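## Task

Take the asset tag out of the dispenser and apply it centred on the black box's flat bottom face. It must be fully flattened with no lifted parts and lined up with any edges. Then place the box upright on the bench without dropping it.

## Robot and tools

ROBOT. There are two arms, left_arm and right_arm, and each has a parallel two-finger gripper. The measured bases are left_arm at (-0.038, +0.330, 0) m and right_arm at (+0.020, -0.246, 0) m, each with a tiny yaw. A gripper's fingers extend along its own +z axis and close along its y axis. end_effector_position is the spot between the finger pads, roughly 1 cm short of the tips. There are three cameras: cam_high (896x504, fixed, behind the arms), cam_left_wrist and cam_right_wrist (672x504 each, fisheye).

FRAME. Everything is given in the scene frame. Its origin is at table-top height, halfway between the arms' nominal bases. +z points up, +x points out over the table, and +y points toward left_arm. Positions are in metres and orientations are quaternions in wxyz order. Printed poses can be off by a few centimetres, more at long reach.

execute_actions(actions, cameras). actions is a list of actions, and each action is a table of up to 15 rows. Each row lasts one control step of 1/30 s. A shorter table repeats its final row until 15 steps have run. Every row has 14 numbers in [-1, 1]: left_arm dx, dy, dz, rx, ry, rz, opening, then the same seven for right_arm. Both arms are always included. dx..rz are offsets along the scene axes, measured from that arm's Hand target at the start of the action. Every row within one action counts from that same start, while each new action or call starts again from the current Hand target, so offsets add up across actions. A value of 1.0 equals 0.6 m or 180 degrees. rx, ry, rz together form a single rotation vector about the Hand target point. opening is absolute: +1 is fully open (0.094 m) and -1 is closed. A zero opening is a real command, so resend the current opening to keep a gripper unchanged. Sending an empty list returns the state plus images from all cameras.

move(target, speed, blend, opening_speed, grip_force, blocking, cameras). target is either one 14-number row in the same layout or a list of up to 15 rows. Every row is an offset from the Hand targets at the start of the move, not from the previous row. speed is the top path speed in m/s, from 0.002 to 2.9 (default 0.25); turning is capped at twice that value in rad/s. You may give one speed per target. blend, in metres, rounds corners between listed targets; 0 means a full stop at each one. opening_speed is the rate at which the commanded opening changes, per second on the -1..+1 scale, and must be at least 0.2. grip_force is the force limit per pad in newtons, from 10 to 50. It stays in effect until changed, and lower values close the fingers slowly. blocking=false returns after about 0.5 s while the motion carries on. All paths are straight, finish together and last at most 10 s. They do not avoid obstacles or the other arm. The result adds a 'move:' line giving the ending (done, off_target, moving, held, fault) and any limits that acted (paced = the pose was clipped, held = steps were withheld).

wait(seconds 0 to 10) lets time pass while each arm holds its last command. stop() brakes a running move. zoom_image(camera, region=[x0,y0,x1,y1]) enlarges part of the newest image from cam_high, cam_left_wrist or cam_right_wrist; the region can be at most 504 px in each direction. read_manual gives only licence texts. finished_scene(scene) ends scene 1 or 2 for good, so call it only once the goal is met and will stay met with the robot released.

RESULTS. Each call reports, per arm, end_effector_position, end_effector_quat_wxyz, Hand target (your last commanded pose after clipping, which is the base for the next offsets), Tool commands and grip_measured (the finger opening on the command scale). Joint positions end with the opening in metres. Joint torques are total drive outputs, so they are nonzero even in free air. A 'within noise' reading on joint velocities means the arm is at rest. Motor temperatures are listed too. Action calls also list positions at some control steps.

MOTION NOTES. Orientation commands are clipped to 40 degrees from the current orientation at each step. A gripper frequently stops a few centimetres short of its target. Any new command, even all zeros, asks for the target again; if the gripper still falls short, send the remaining distance as an offset. An arm blocked by contact keeps pushing. To release it, command a target back on the near side of the gripper. Route paths around an arm's own base, not close past it. The controller does not check grippers or wrist cameras against each other, so keep the two hands apart; a press between the arms can fail the scene.

GRIPPING. Close slowly, using opening_speed, on anything fragile. Once the pads touch, force rises quickly and then jumps to the full limit (about 50 to 64 N per pad). A firm hold needs a command clearly below the part's width. To release, command an opening well above grip_measured.

AVOID. Do not drop the part or let go of it while it moves. Do not slam into things, hit fixed or heavy objects, or push very hard. Do not leave anything off the table, and do not let it fall. Touch and press at low speed, since faster contact strikes harder. Loose objects may get nudged now and then. Holding loads, stretched postures or pushing toward unreachable targets heat the motors. A MOTOR HOT line appears at 75 °C. At 90 °C the arm folds up and stays idle, and at 100 °C it goes limp.

Each tool is called after "Call:" by a JSON object that holds its "api" and its "payload", one argument or row to a line.

## Session

Call:
{"api": "execute_actions", "payload": {
  "actions": []
}}

Scene clock: 0.00 s.
left_arm: end_effector_position=(+0.3613, +0.2786, +0.1109) grip_measured=+1.000 end_effector_quat_wxyz=(+0.602, +0.112, +0.790, -0.030) | right_arm: end_effector_position=(+0.4255, -0.2999, +0.1215) grip_measured=+1.000 end_effector_quat_wxyz=(+0.606, +0.075, +0.783, -0.120)
Joint positions: left_arm=[-0.085 1.54 0.365 0.897 0.102 0.12 0.094] | right_arm=[0.03 1.559 0.395 0.917 0.263 -0.035 0.094]
Joint velocities: within noise
Joint torques (N m): no reading
Motor temperatures (°C): left_arm=[30 28 37 37 26 25 27] | right_arm=[28 34 34 34 27 27 25]
Heat: left arm: 37 °C; right arm: 34 °C.
Hand target: left_arm +0.3619, +0.2784, +0.1122; +0.602, +0.112, +0.790, -0.031 | right_arm +0.4278, -0.3002, +0.1295; +0.615, +0.077, +0.775, -0.120
Tool commands: left_gripper/opening=+1.0 right_gripper/opening=+1.0

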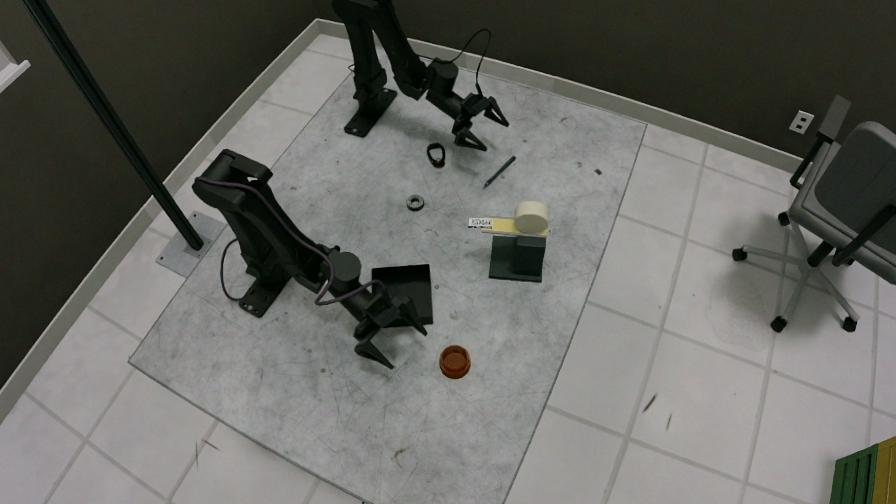

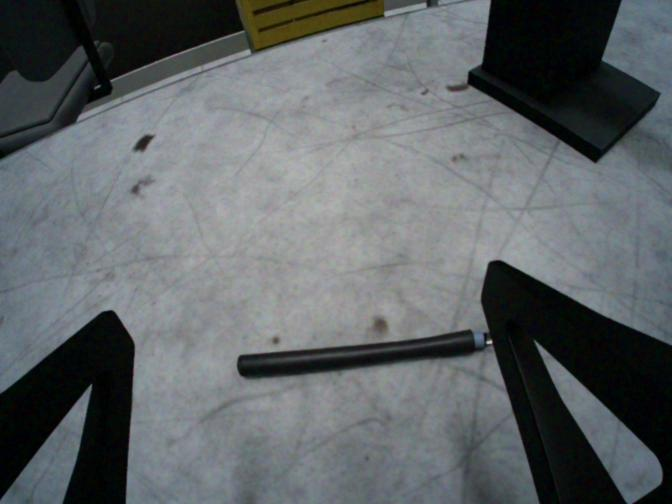

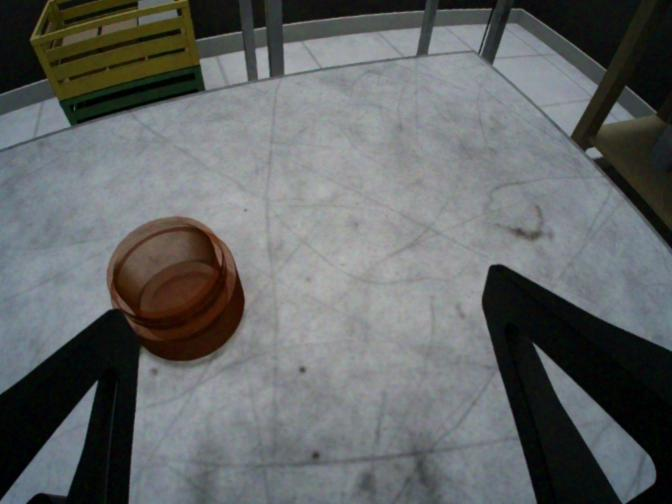

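Call:
{"api": "zoom_image", "payload": {
  "camera": "cam_high",
  "region": [440, 180, 580, 300]
}}

Call:
{"api": "zoom_image", "payload": {
  "camera": "cam_high",
  "region": [340, 240, 480, 390]
}}

Scaled by 3.600.

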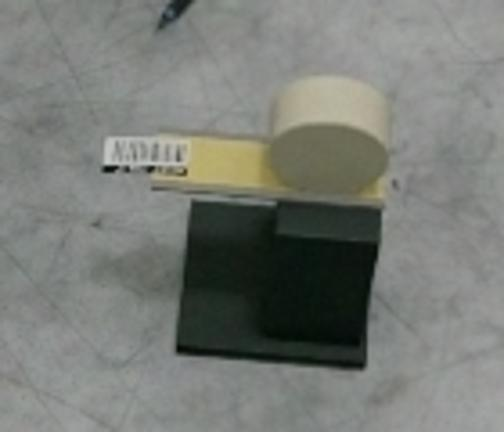

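Scaled by 3.360.

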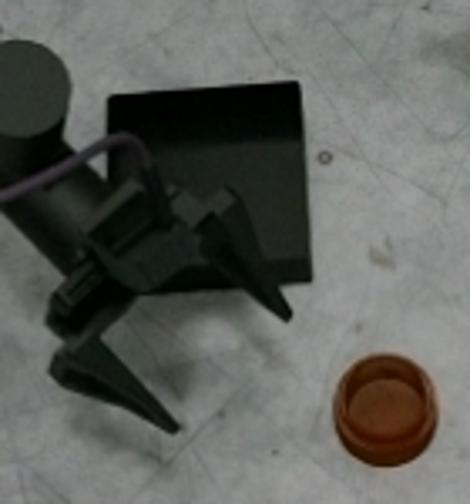

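Call:
{"api": "move", "payload": {
  "target": [0, 0, 0.25, 0, 0, -0.25, 1, -0.25, 0.083, 0.417, 0, 0, 0.11, 1],
  "speed": 0.3,
  "cameras": ["all"]
}}

Scene clock: 72.67 s.
left_arm: end_effector_position=(+0.3589, +0.2783, +0.2565) grip_measured=+1.000 end_effector_quat_wxyz=(+0.543, +0.402, +0.693, -0.251) | right_arm: end_effector_position=(+0.2808, -0.2505, +0.3708) grip_measured=+1.000 end_effector_quat_wxyz=(+0.620, -0.054, +0.783, -0.009)
Joint positions: left_arm=[0.291 1.526 1.179 -0.405 1.142 0.797 0.094] | right_arm=[-0.126 0.669 1.05 -0.621 -0.224 -0.138 0.094]
Joint torques (N m): left_arm=[0.28 -6.57 9.98 1.38 0.51 0.04] | right_arm=[-0.62 0.83 8.92 1.84 -0.1 -0.11]
Motor temperatures (°C): left_arm=[29 30 40 40 26 25 26] | right_arm=[28 35 36 41 26 26 25]
Heat: left arm: 40 °C; right arm: 41 °C.
Hand target: left_arm +0.3619, +0.2784, +0.2621; +0.544, +0.406, +0.687, -0.259 | right_arm +0.2778, -0.2504, +0.3796; +0.627, -0.058, +0.777, -0.012
Off the commanded pose: left_arm 0.006 m, 1 deg | right_arm 0.009 m, 1 deg.
move: done

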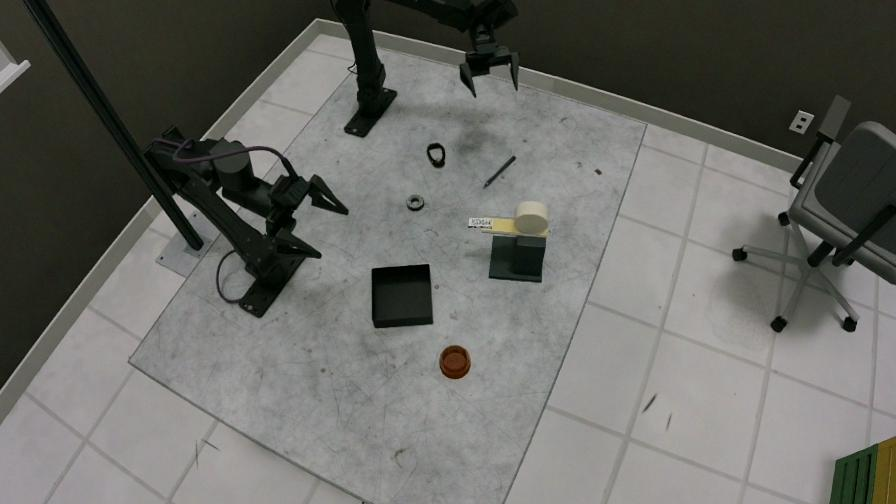

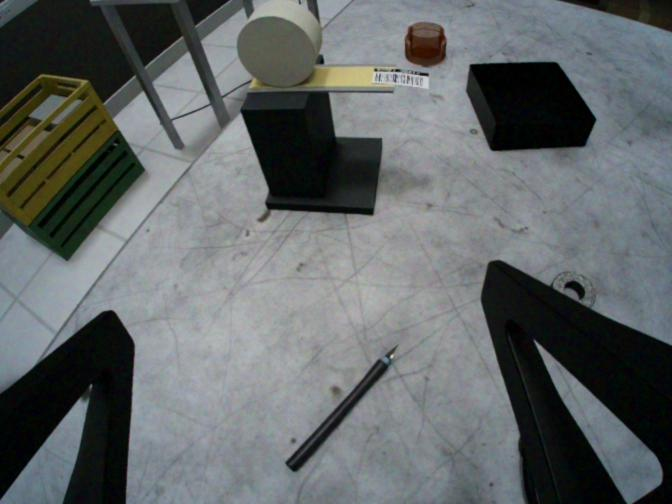

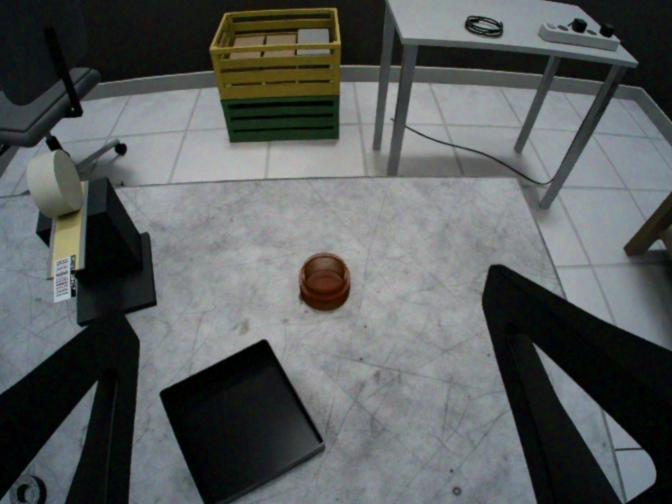

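Call:
{"api": "zoom_image", "payload": {
  "camera": "cam_left_wrist",
  "region": [440, 40, 620, 170]
}}

Call:
{"api": "zoom_image", "payload": {
  "camera": "cam_right_wrist",
  "region": [140, 320, 350, 504]
}}

Call:
{"api": "zoom_image", "payload": {
  "camera": "cam_left_wrist",
  "region": [220, 0, 450, 230]
}}

Call:
{"api": "zoom_image", "payload": {
  "camera": "cam_right_wrist",
  "region": [10, 140, 180, 340]
}}

Scaled by 2.800 from the camera's 672x504 image, which has a finer 960x720 frame.

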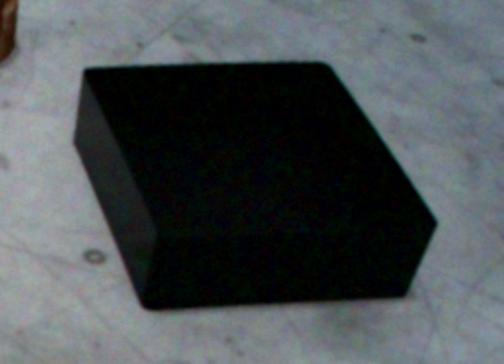

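Scaled by 2.400 from the camera's 672x504 image, which has a finer 960x720 frame.

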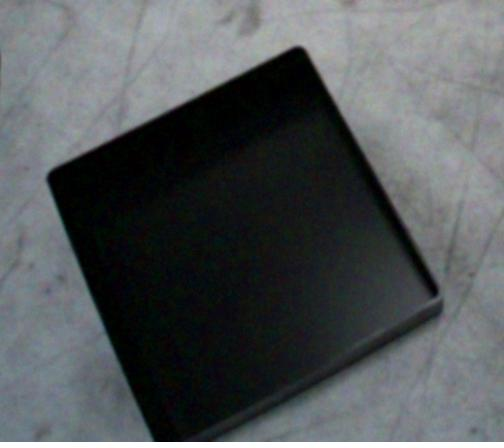

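Scaled by 2.191 from the camera's 672x504 image, which has a finer 960x720 frame.

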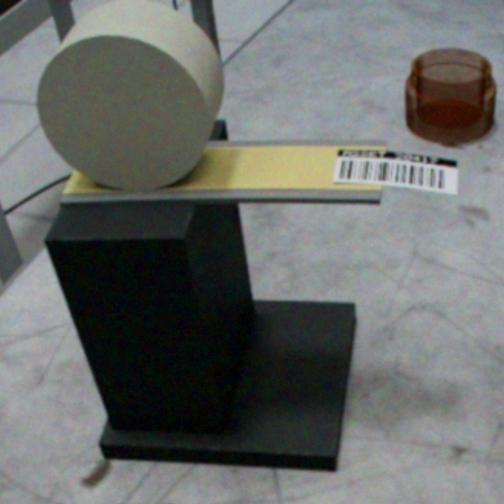

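Scaled by 2.520 from the camera's 672x504 image, which has a finer 960x720 frame.

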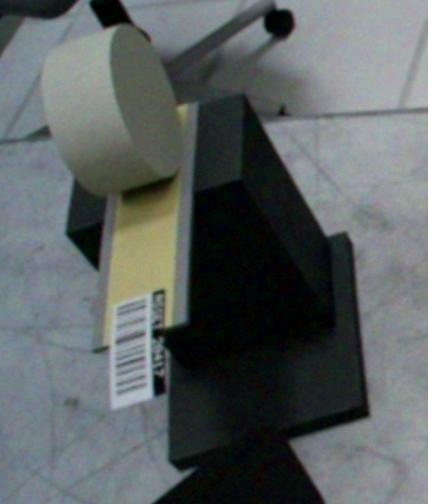

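Call:
{"api": "move", "payload": {
  "target": [0, 0, 0, 0, 0, 0, 1, 0.167, 0.0373, -0.399, -0.1042, 0.4209, 0.1003, 1],
  "speed": 0.25,
  "cameras": ["all"]
}}

Scene clock: 358.27 s.
left_arm: end_effector_position=(+0.3586, +0.2783, +0.2562) grip_measured=+1.000 end_effector_quat_wxyz=(+0.543, +0.402, +0.693, -0.251) | right_arm: end_effector_position=(+0.3749, -0.2293, +0.1351) grip_measured=+1.000 end_effector_quat_wxyz=(-0.004, -0.253, +0.968, +0.003)
Joint positions: left_arm=[0.291 1.526 1.179 -0.407 1.142 0.799 0.094] | right_arm=[0.092 1.902 1.73 -1.409 -0.004 -0.469 0.094]
Joint torques (N m): left_arm=[0.29 -6.57 9.99 1.41 0.53 0.05] | right_arm=[0.5 -8.62 8.98 0.3 0.04 -0.11]
Motor temperatures (°C): left_arm=[28 30 48 34 26 25 26] | right_arm=[28 30 39 41 26 26 24]
Heat: left arm: 48 °C; right arm: 41 °C.
Hand target: left_arm +0.3619, +0.2784, +0.2620; +0.544, +0.406, +0.687, -0.259 | right_arm +0.3781, -0.2280, +0.1403; +0.000, -0.259, +0.966, +0.000
Off the commanded pose: left_arm 0.007 m, 1 deg | right_arm 0.006 m, 1 deg.
move: done

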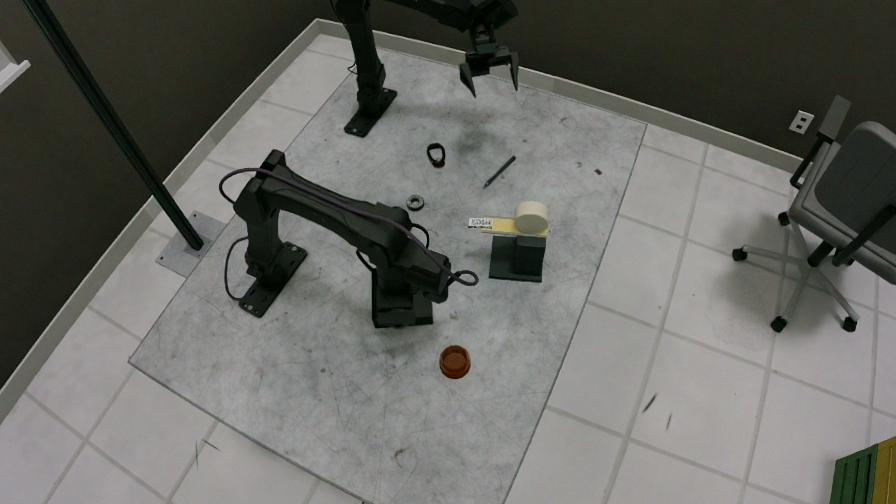

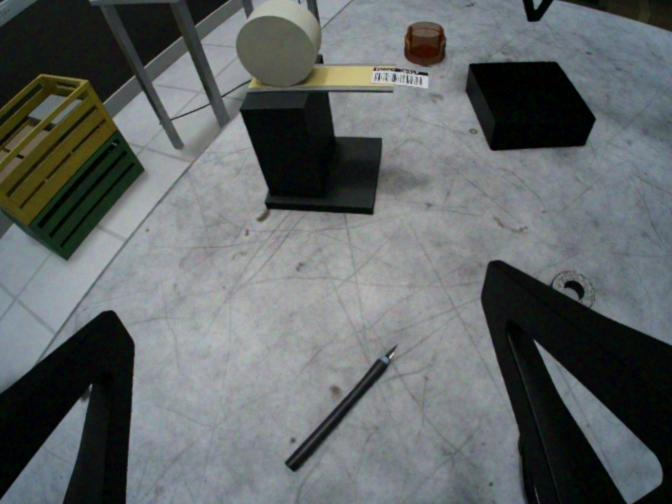

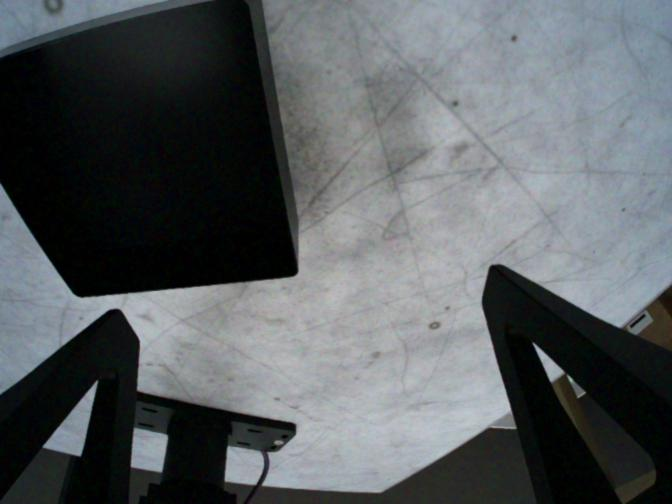

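Call:
{"api": "zoom_image", "payload": {
  "camera": "cam_right_wrist",
  "region": [180, 0, 360, 300]
}}

Scaled by 1.680 from the camera's 672x504 image, which has a finer 960x720 frame.

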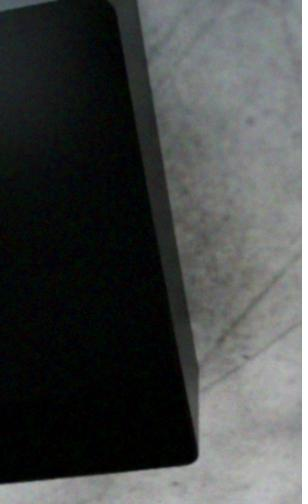

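Call:
{"api": "move", "payload": {
  "target": [
    [0, 0, 0, 0, 0, 0, 1, -0.0152, 0.0133, -0.06, 0, 0, 0, 1],
    [0, 0, 0, 0, 0, 0, 1, -0.0152, 0.0133, -0.182, 0, 0, 0, 1]
  ],
  "speed": 0.2,
  "blend": [0.01, 0],
  "cameras": ["cam_high", "cam_right_wrist"]
}}

Scene clock: 416.27 s.
left_arm: end_effector_position=(+0.3586, +0.2783, +0.2562) grip_measured=+1.000 end_effector_quat_wxyz=(+0.543, +0.402, +0.693, -0.251) | right_arm: end_effector_position=(+0.3672, -0.2210, +0.0346) grip_measured=+1.000 end_effector_quat_wxyz=(-0.002, -0.261, +0.965, +0.001)
Joint positions: left_arm=[0.291 1.526 1.179 -0.407 1.142 0.799 0.094] | right_arm=[0.118 1.92 1.35 -1.006 -0.002 -0.459 0.094]
Joint torques (N m): left_arm=[0.39 -6.52 10.03 1.39 0.54 0.06] | right_arm=[0.35 -8.36 5.63 0.52 0.03 0.07]
Motor temperatures (°C): left_arm=[28 30 49 33 26 25 26] | right_arm=[28 36 40 36 26 26 24]
Heat: left arm: 49 °C; right arm: 40 °C.
Hand target: left_arm +0.3619, +0.2784, +0.2620; +0.544, +0.406, +0.687, -0.259 | right_arm +0.3690, -0.2201, +0.0311; +0.000, -0.259, +0.966, +0.000
Off the commanded pose: left_arm 0.007 m, 1 deg | right_arm 0.004 m, 0 deg.
move: done
Images, in order (width x height): cam_high 896x504, cam_right_wrist 672x504.

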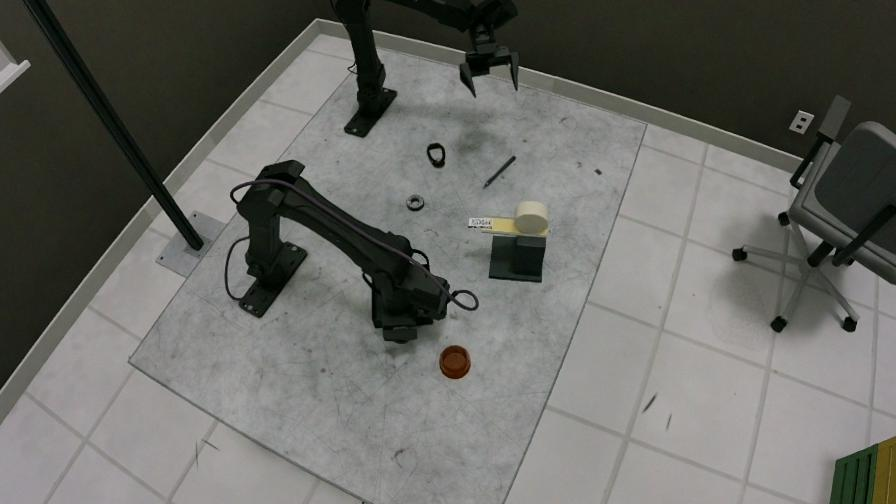

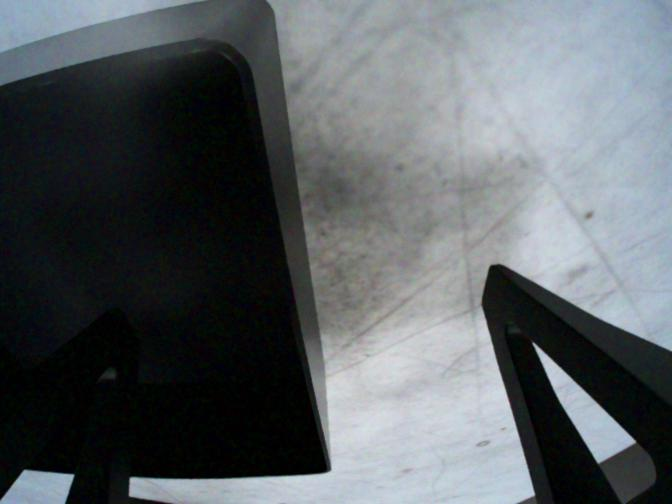

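Call:
{"api": "zoom_image", "payload": {
  "camera": "cam_right_wrist",
  "region": [0, 250, 340, 504]
}}

Call:
{"api": "zoom_image", "payload": {
  "camera": "cam_high",
  "region": [340, 230, 480, 360]
}}

Scaled by 1.482 from the camera's 672x504 image, which has a finer 960x720 frame.

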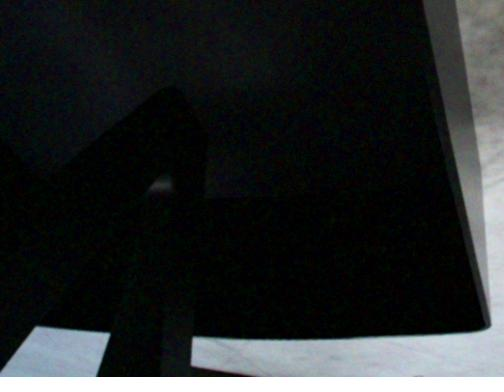

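Scaled by 3.600.

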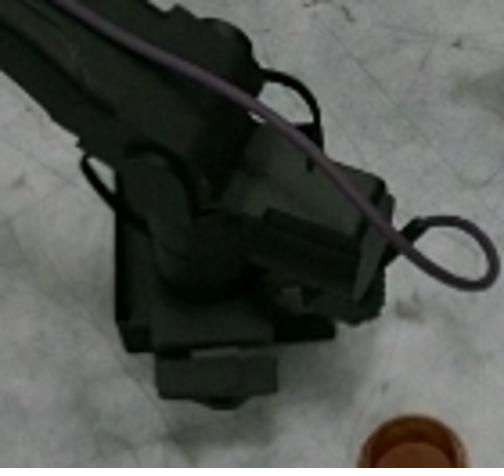

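Call:
{"api": "move", "payload": {
  "target": [0, 0, 0, 0, 0, 0, 1, -0.0017, 0.0028, -0.021, 0, 0, 0, 1],
  "speed": 0.05,
  "cameras": ["cam_right_wrist"]
}}

Scene clock: 440.07 s.
left_arm: end_effector_position=(+0.3586, +0.2783, +0.2562) grip_measured=+1.000 end_effector_quat_wxyz=(+0.543, +0.402, +0.693, -0.251) | right_arm: end_effector_position=(+0.3675, -0.2210, +0.0238) grip_measured=+1.000 end_effector_quat_wxyz=(+0.001, -0.258, +0.966, +0.001)
Joint positions: left_arm=[0.291 1.526 1.179 -0.407 1.142 0.799 0.094] | right_arm=[0.118 1.929 1.318 -0.958 -0.002 -0.454 0.094]
Joint torques (N m): left_arm=[0.25 -6.61 10.11 1.39 0.52 0.01] | right_arm=[0.91 -8.01 5.37 0.46 0.03 0.07]
Heat: left arm: 50 °C; right arm: 40 °C.
Hand target: left_arm +0.3619, +0.2784, +0.2620; +0.544, +0.406, +0.687, -0.259 | right_arm +0.3679, -0.2184, +0.0186; +0.000, -0.259, +0.966, +0.000
Off the commanded pose: left_arm 0.007 m, 1 deg | right_arm 0.006 m, 0 deg.
move: done
Images, in order (width x height): cam_right_wrist 672x504.

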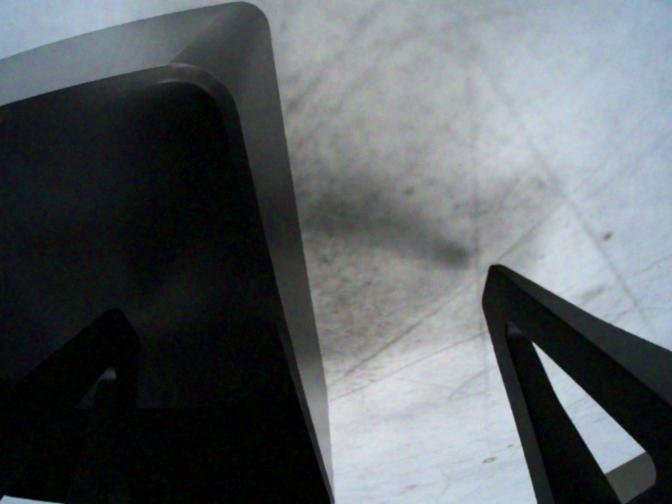

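Call:
{"api": "move", "payload": {
  "target": [0, 0, 0, 0, 0, 0, 1, 0, 0, 0, 0, 0, 0, -1],
  "speed": 0.05,
  "grip_force": [50, 40],
  "opening_speed": 0.4,
  "cameras": ["cam_right_wrist"]
}}

Scene clock: 454.47 s.
left_arm: end_effector_position=(+0.3586, +0.2783, +0.2562) grip_measured=+1.000 end_effector_quat_wxyz=(+0.543, +0.402, +0.693, -0.251) | right_arm: end_effector_position=(+0.3679, -0.2213, +0.0238) grip_measured=-0.974 end_effector_quat_wxyz=(+0.002, -0.258, +0.966, +0.000)
Joint positions: left_arm=[0.291 1.526 1.179 -0.407 1.142 0.799 0.094] | right_arm=[0.118 1.929 1.318 -0.956 0 -0.453 0.001]
Joint torques (N m): left_arm=[0.42 -6.65 9.95 1.35 0.53 0.02] | right_arm=[0.91 -8.01 5.38 0.49 0.01 0.06]
Heat: left arm: 50 °C; right arm: 39 °C.
Hand target: left_arm +0.3619, +0.2784, +0.2620; +0.544, +0.406, +0.687, -0.259 | right_arm +0.3679, -0.2183, +0.0186; +0.000, -0.259, +0.966, +0.000
Off the commanded pose: left_arm 0.007 m, 1 deg | right_arm 0.006 m, 0 deg.
grip_force (N): 50, 40
move: done
Images, in order (width x height): cam_right_wrist 672x504.

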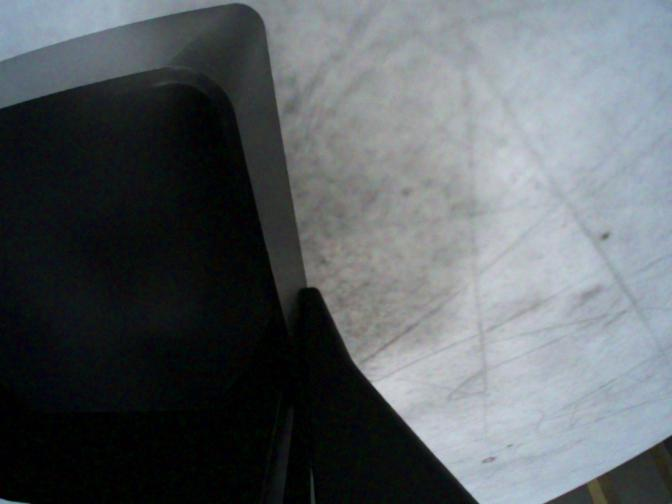

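Call:
{"api": "move", "payload": {
  "target": [0, 0, 0, 0, 0, 0, 1, 0, 0, 0.1, 0, 0, 0, -1],
  "speed": 0.08,
  "cameras": ["all"]
}}

Scene clock: 461.20 s.
left_arm: end_effector_position=(+0.3586, +0.2783, +0.2562) grip_measured=+1.000 end_effector_quat_wxyz=(+0.543, +0.402, +0.693, -0.251) | right_arm: end_effector_position=(+0.3630, -0.2217, +0.0620) grip_measured=-0.974 end_effector_quat_wxyz=(-0.019, -0.258, +0.966, +0.004)
Joint positions: left_arm=[0.291 1.526 1.179 -0.407 1.142 0.799 0.094] | right_arm=[0.118 1.908 1.447 -1.149 0 -0.453 0.001]
Joint torques (N m): left_arm=[0.31 -6.58 10.09 1.38 0.54 0.07] | right_arm=[0.81 -11.75 8.68 0.19 0 0.05]
Heat: left arm: 50 °C; right arm: 39 °C.
Hand target: left_arm +0.3619, +0.2784, +0.2620; +0.544, +0.406, +0.687, -0.259 | right_arm +0.3680, -0.2184, +0.0786; +0.000, -0.259, +0.966, +0.000
Off the commanded pose: left_arm 0.007 m, 1 deg | right_arm 0.018 m, 2 deg.
grip_force (N): 50, 40
move: off_target (right_arm)

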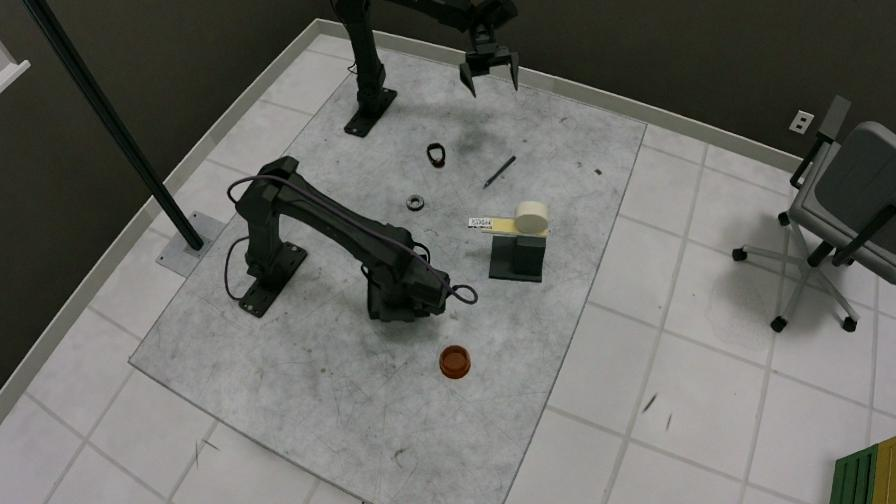

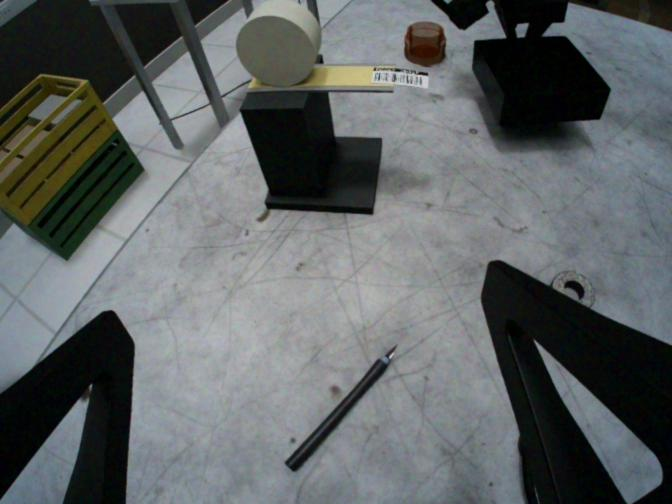

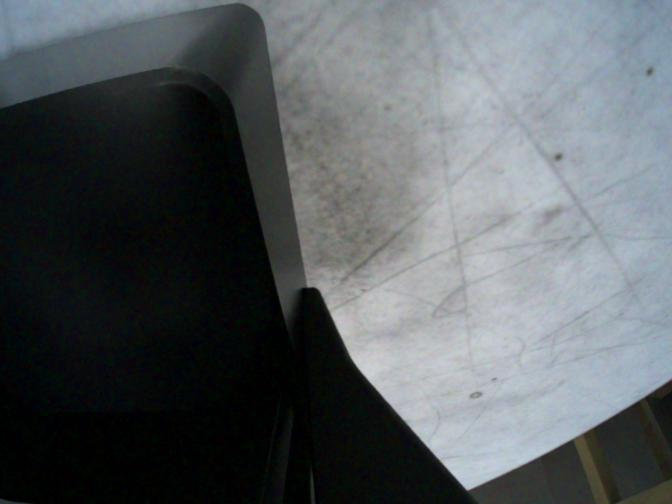

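Call:
{"api": "move", "payload": {
  "target": [
    [0, 0, 0, 0, 0, 0, 1, -0.105, -0.231, 0.0667, 0, 0, 0, -1],
    [0, 0, 0, 0, 0, 0, 1, -0.105, -0.231, -0.0967, 0, 0, 0, -1]
  ],
  "speed": [0.15, 0.06],
  "blend": [0.02, 0],
  "grip_force": [50, 50],
  "cameras": ["cam_high", "cam_right_wrist"]
}}

Scene clock: 526.37 s.
left_arm: end_effector_position=(+0.3586, +0.2783, +0.2562) grip_measured=+1.000 end_effector_quat_wxyz=(+0.543, +0.402, +0.693, -0.251) | right_arm: end_effector_position=(+0.3047, -0.3570, +0.0237) grip_measured=-0.980 end_effector_quat_wxyz=(-0.001, -0.257, +0.966, -0.003)
Joint positions: left_arm=[0.291 1.526 1.179 -0.407 1.142 0.799 0.094] | right_arm=[-0.322 1.779 1.12 -0.91 0.007 -0.891 0.001]
Joint torques (N m): left_arm=[0.2 -6.52 10.02 1.38 0.53 0.03] | right_arm=[-0.28 -6.93 5.44 0.44 -0.05 -0.11]
Heat: left arm: 52 °C; right arm: 42 °C.
Hand target: left_arm +0.3619, +0.2784, +0.2620; +0.544, +0.406, +0.687, -0.259 | right_arm +0.3049, -0.3569, +0.0205; +0.000, -0.259, +0.966, +0.000
Off the commanded pose: left_arm 0.007 m, 1 deg | right_arm 0.003 m, 0 deg.
move: done
Images, in order (width x height): cam_high 896x504, cam_right_wrist 672x504.

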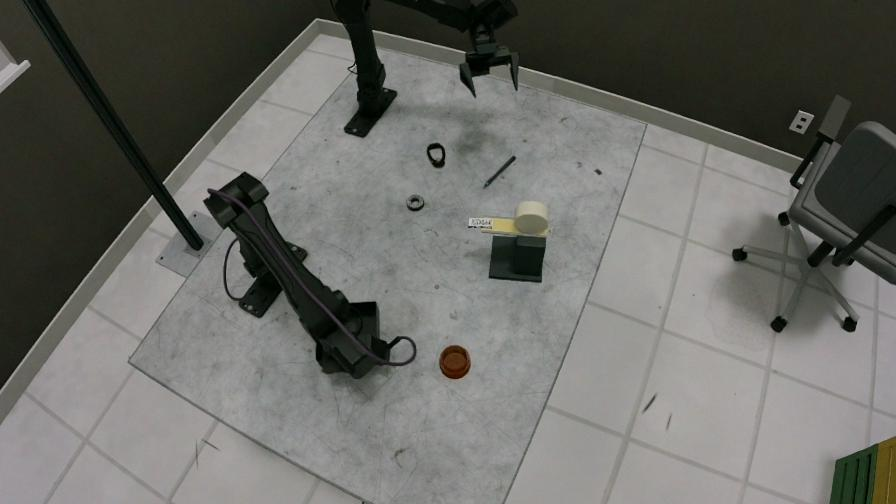

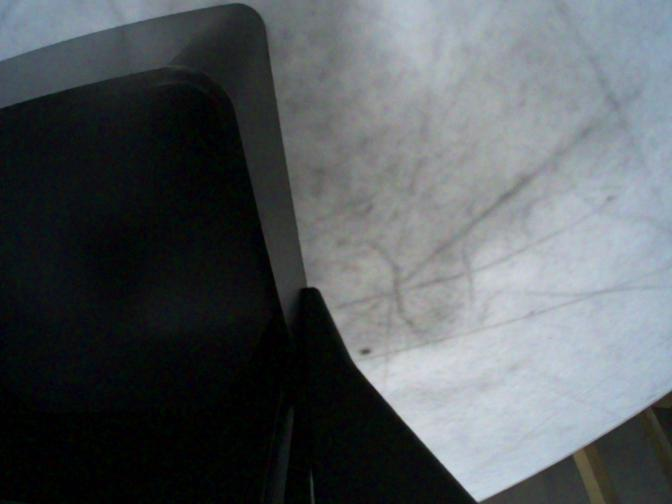

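Call:
{"api": "move", "payload": {
  "target": [-0.103, -0.547, -0.195, 0.4348, -0.2282, 0.2656, 1, 0, 0, 0, 0, 0, 0, -1],
  "speed": 0.25,
  "cameras": ["all"]
}}

Scene clock: 538.50 s.
left_arm: end_effector_position=(+0.3013, -0.0547, +0.1676) grip_measured=+1.000 end_effector_quat_wxyz=(+0.433, +0.405, +0.584, +0.554) | right_arm: end_effector_position=(+0.3048, -0.3571, +0.0237) grip_measured=-0.980 end_effector_quat_wxyz=(-0.001, -0.257, +0.966, -0.004)
Joint positions: left_arm=[-1.208 2.266 1.444 0.635 -1.509 1.327 0.094] | right_arm=[-0.322 1.779 1.12 -0.909 0.007 -0.891 0.001]
Joint torques (N m): left_arm=[0.1 -11.82 4.11 1.57 -0.23 -0.03] | right_arm=[-0.29 -6.87 5.45 0.47 -0.04 -0.11]
Heat: left arm: 52 °C; right arm: 40 °C.
Hand target: left_arm +0.3000, -0.0500, +0.1451; +0.416, +0.416, +0.572, +0.572 | right_arm +0.3049, -0.3570, +0.0205; +0.000, -0.259, +0.966, +0.000
Off the commanded pose: left_arm 0.023 m, 3 deg | right_arm 0.003 m, 0 deg.
move: off_target (left_arm)

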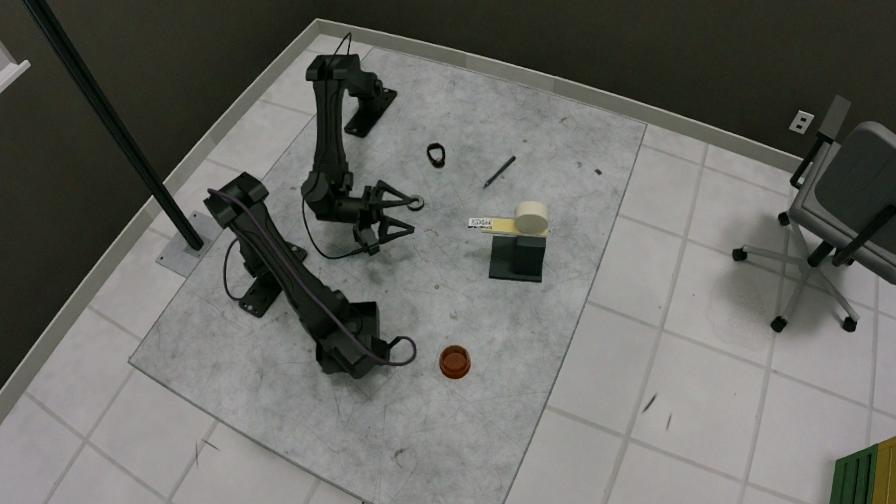

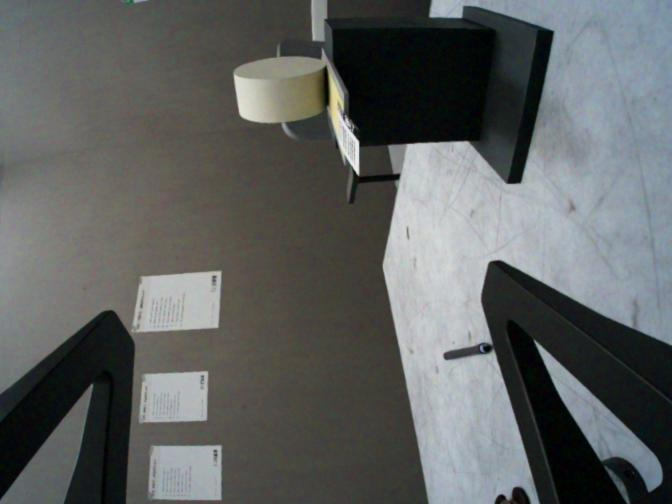

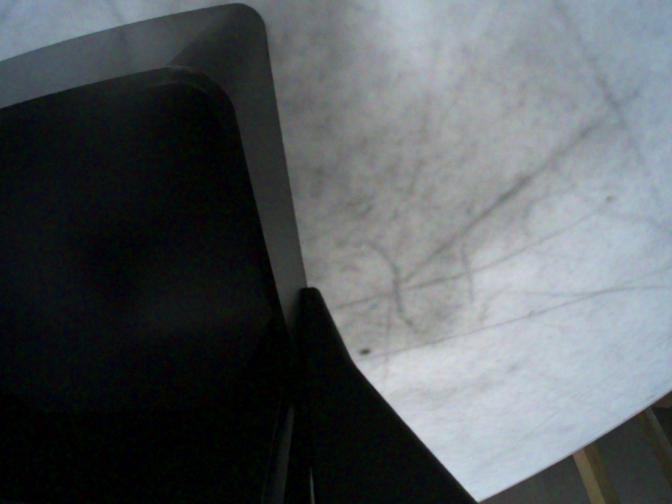

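Call:
{"api": "move", "payload": {
  "target": [0.075, 0.025, -0.0167, 0, 0, 0, 1, 0, 0, 0, 0, 0, 0, -1],
  "speed": 0.15,
  "cameras": ["all"]
}}

Scene clock: 570.93 s.
left_arm: end_effector_position=(+0.3469, -0.0328, +0.1589) grip_measured=+1.000 end_effector_quat_wxyz=(+0.428, +0.394, +0.585, +0.565) | right_arm: end_effector_position=(+0.3048, -0.3571, +0.0237) grip_measured=-0.980 end_effector_quat_wxyz=(-0.001, -0.257, +0.966, -0.004)
Joint positions: left_arm=[-1.102 2.336 1.437 0.942 -1.433 1.558 0.094] | right_arm=[-0.322 1.779 1.12 -0.909 0.007 -0.891 0.001]
Joint torques (N m): left_arm=[-0.47 -12.03 3.96 1.61 0.1 -0.03] | right_arm=[-0.31 -6.93 5.44 0.46 -0.06 -0.11]
Motor temperatures (°C): left_arm=[28 35 49 33 26 24 26] | right_arm=[28 36 39 31 26 26 25]
Heat: left arm: 49 °C; right arm: 39 °C.
Hand target: left_arm +0.3450, -0.0348, +0.1351; +0.416, +0.416, +0.572, +0.572 | right_arm +0.3049, -0.3570, +0.0205; +0.000, -0.259, +0.966, +0.000
Off the commanded pose: left_arm 0.024 m, 3 deg | right_arm 0.003 m, 0 deg.
move: off_target (left_arm)

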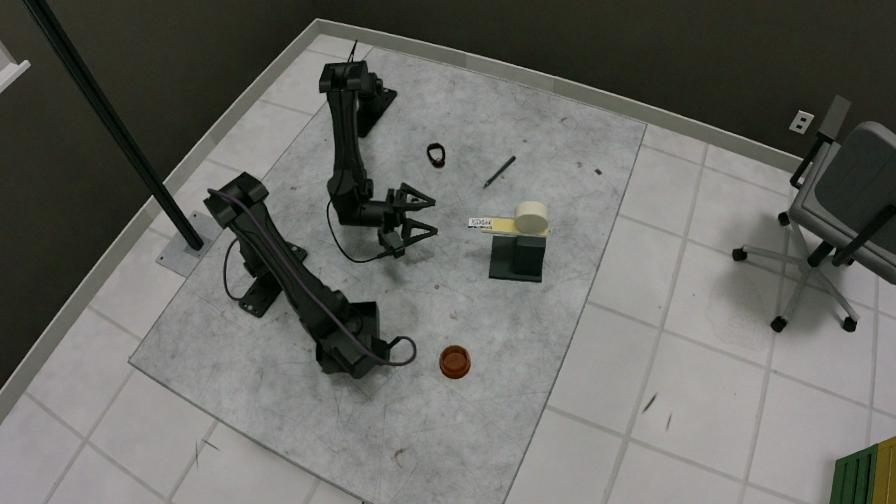

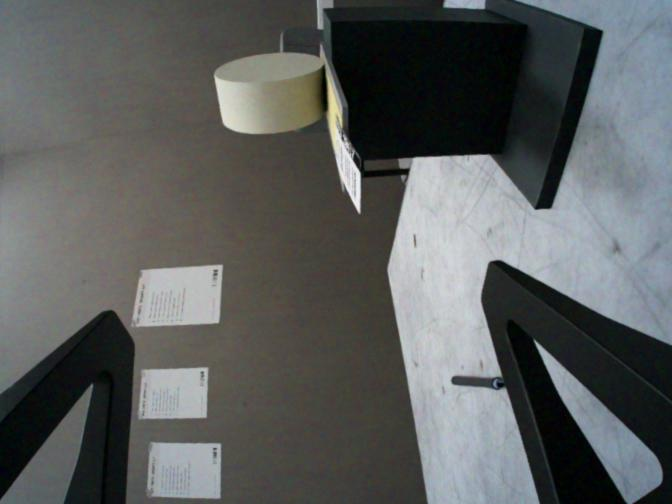

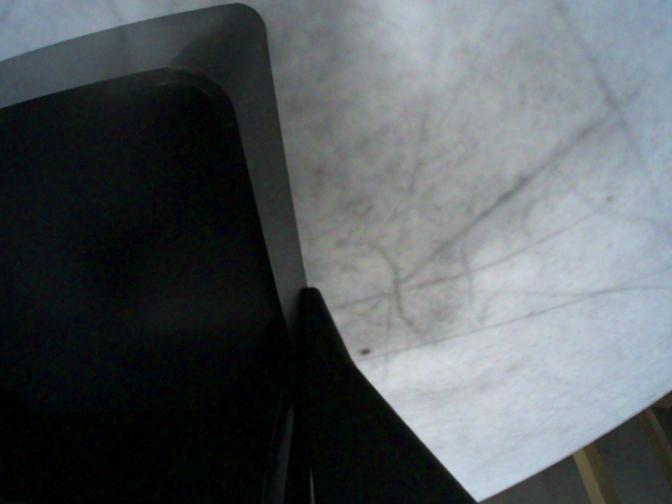

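Call:
{"api": "zoom_image", "payload": {
  "camera": "cam_left_wrist",
  "region": [290, 30, 450, 230]
}}

Call:
{"api": "zoom_image", "payload": {
  "camera": "cam_high",
  "region": [370, 170, 560, 290]
}}

Scaled by 2.520 from the camera's 672x504 image, which has a finer 960x720 frame.

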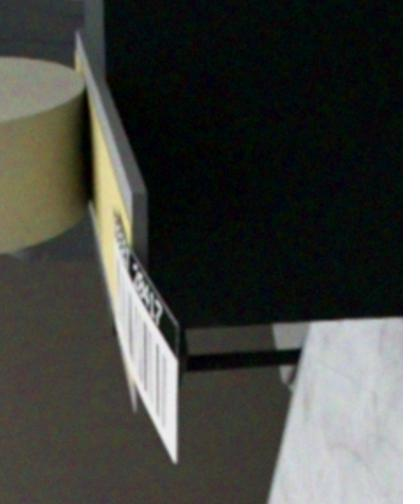

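Scaled by 2.653.

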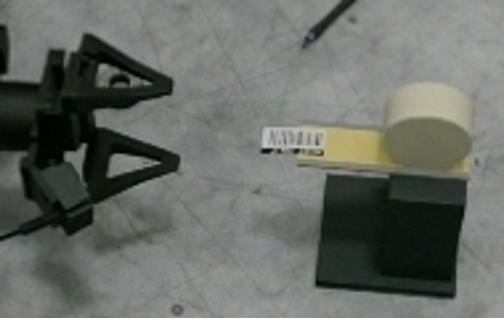

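Call:
{"api": "move", "payload": {
  "target": [0.0712, 0.0385, -0.0368, 0.0168, 0.0058, 0, 1, 0, 0, 0, 0, 0, 0, -1],
  "speed": 0.08,
  "cameras": ["all"]
}}

Scene clock: 626.20 s.
left_arm: end_effector_position=(+0.3871, -0.0105, +0.1324) grip_measured=+1.000 end_effector_quat_wxyz=(+0.409, +0.416, +0.569, +0.580) | right_arm: end_effector_position=(+0.3048, -0.3571, +0.0237) grip_measured=-0.980 end_effector_quat_wxyz=(-0.001, -0.257, +0.966, -0.004)
Joint positions: left_arm=[-1.004 2.399 1.426 1.006 -1.331 1.62 0.094] | right_arm=[-0.322 1.779 1.12 -0.909 0.007 -0.891 0.001]
Joint torques (N m): left_arm=[0.01 -12.42 4.98 1.73 0.1 -0.04] | right_arm=[-0.27 -6.89 5.39 0.46 -0.04 -0.11]
Heat: left arm: 47 °C; right arm: 39 °C.
Hand target: left_arm +0.3877, -0.0118, +0.1129; +0.400, +0.432, +0.560, +0.583 | right_arm +0.3049, -0.3570, +0.0205; +0.000, -0.259, +0.966, +0.000
Off the commanded pose: left_arm 0.019 m, 2 deg | right_arm 0.003 m, 0 deg.
move: off_target (left_arm)

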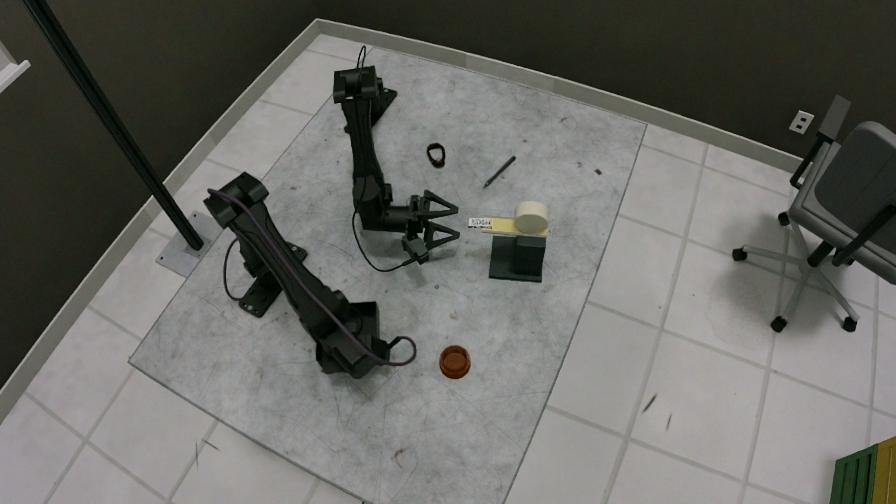

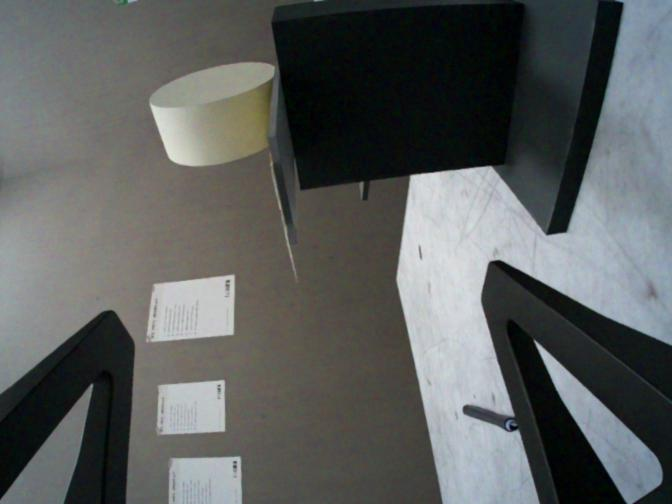

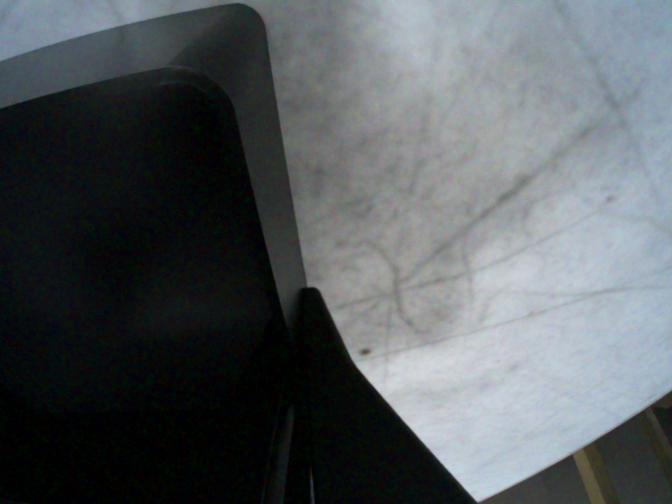

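Call:
{"api": "zoom_image", "payload": {
  "camera": "cam_left_wrist",
  "region": [240, 120, 380, 310]
}}

Call:
{"api": "zoom_image", "payload": {
  "camera": "cam_high",
  "region": [400, 180, 560, 270]
}}

Scaled by 2.653 from the camera's 672x504 image, which has a finer 960x720 frame.

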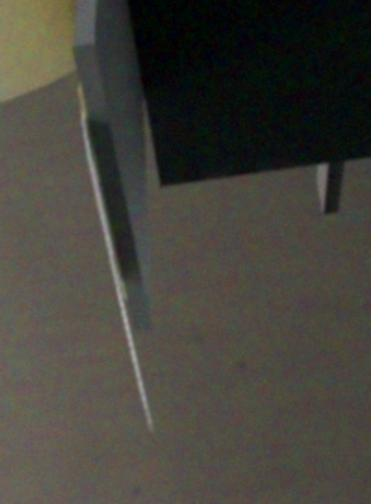

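Scaled by 3.150.

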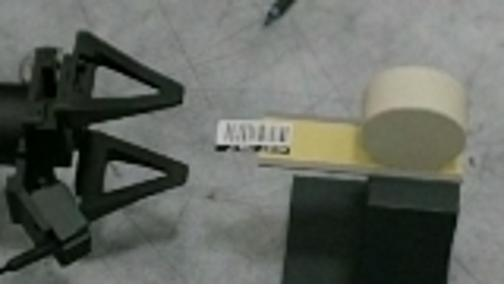

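Call:
{"api": "move", "payload": {
  "target": [0.0188, 0.0064, 0.0045, 0.0118, -0.034, 0, 1, 0, 0, 0, 0, 0, 0, -1],
  "speed": 0.06,
  "cameras": ["cam_high", "cam_left_wrist"]
}}

Scene clock: 723.57 s.
left_arm: end_effector_position=(+0.3942, -0.0038, +0.1258) grip_measured=+1.000 end_effector_quat_wxyz=(+0.419, +0.404, +0.533, +0.614) | right_arm: end_effector_position=(+0.3048, -0.3571, +0.0237) grip_measured=-0.980 end_effector_quat_wxyz=(-0.001, -0.257, +0.966, -0.004)
Joint positions: left_arm=[-0.982 2.539 1.457 1.471 -1.287 1.996 0.094] | right_arm=[-0.322 1.779 1.12 -0.909 0.007 -0.891 0.001]
Joint torques (N m): left_arm=[0.36 -12.44 7.35 1.6 0.37 -0.02] | right_arm=[-0.27 -6.87 5.44 0.45 -0.06 -0.11]
Heat: left arm: 47 °C; right arm: 38 °C.
Hand target: left_arm +0.3990, -0.0079, +0.1158; +0.421, +0.407, +0.527, +0.616 | right_arm +0.3049, -0.3570, +0.0205; +0.000, -0.259, +0.966, +0.000
Off the commanded pose: left_arm 0.012 m, 1 deg | right_arm 0.003 m, 0 deg.
move: off_target (left_arm)
Images, in order (width x height): cam_high 896x504, cam_left_wrist 672x504.

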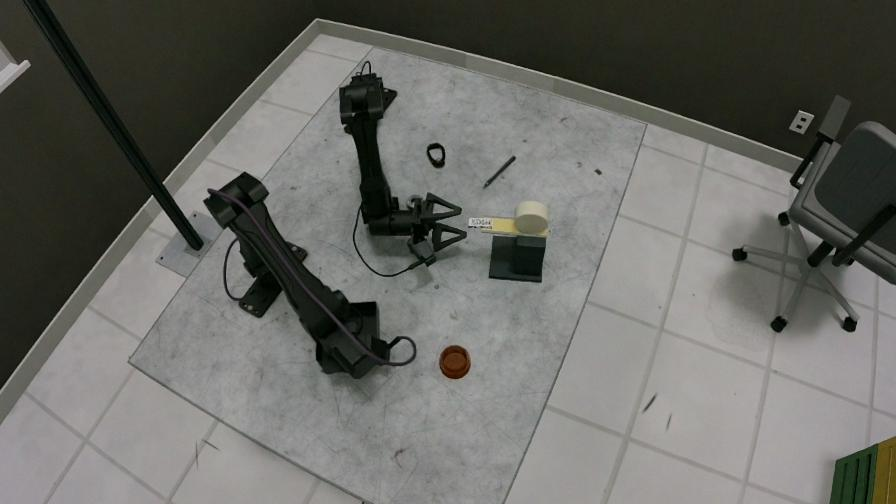

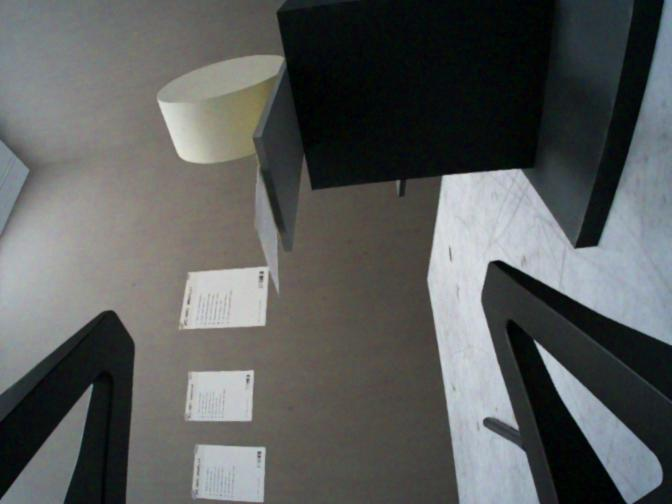

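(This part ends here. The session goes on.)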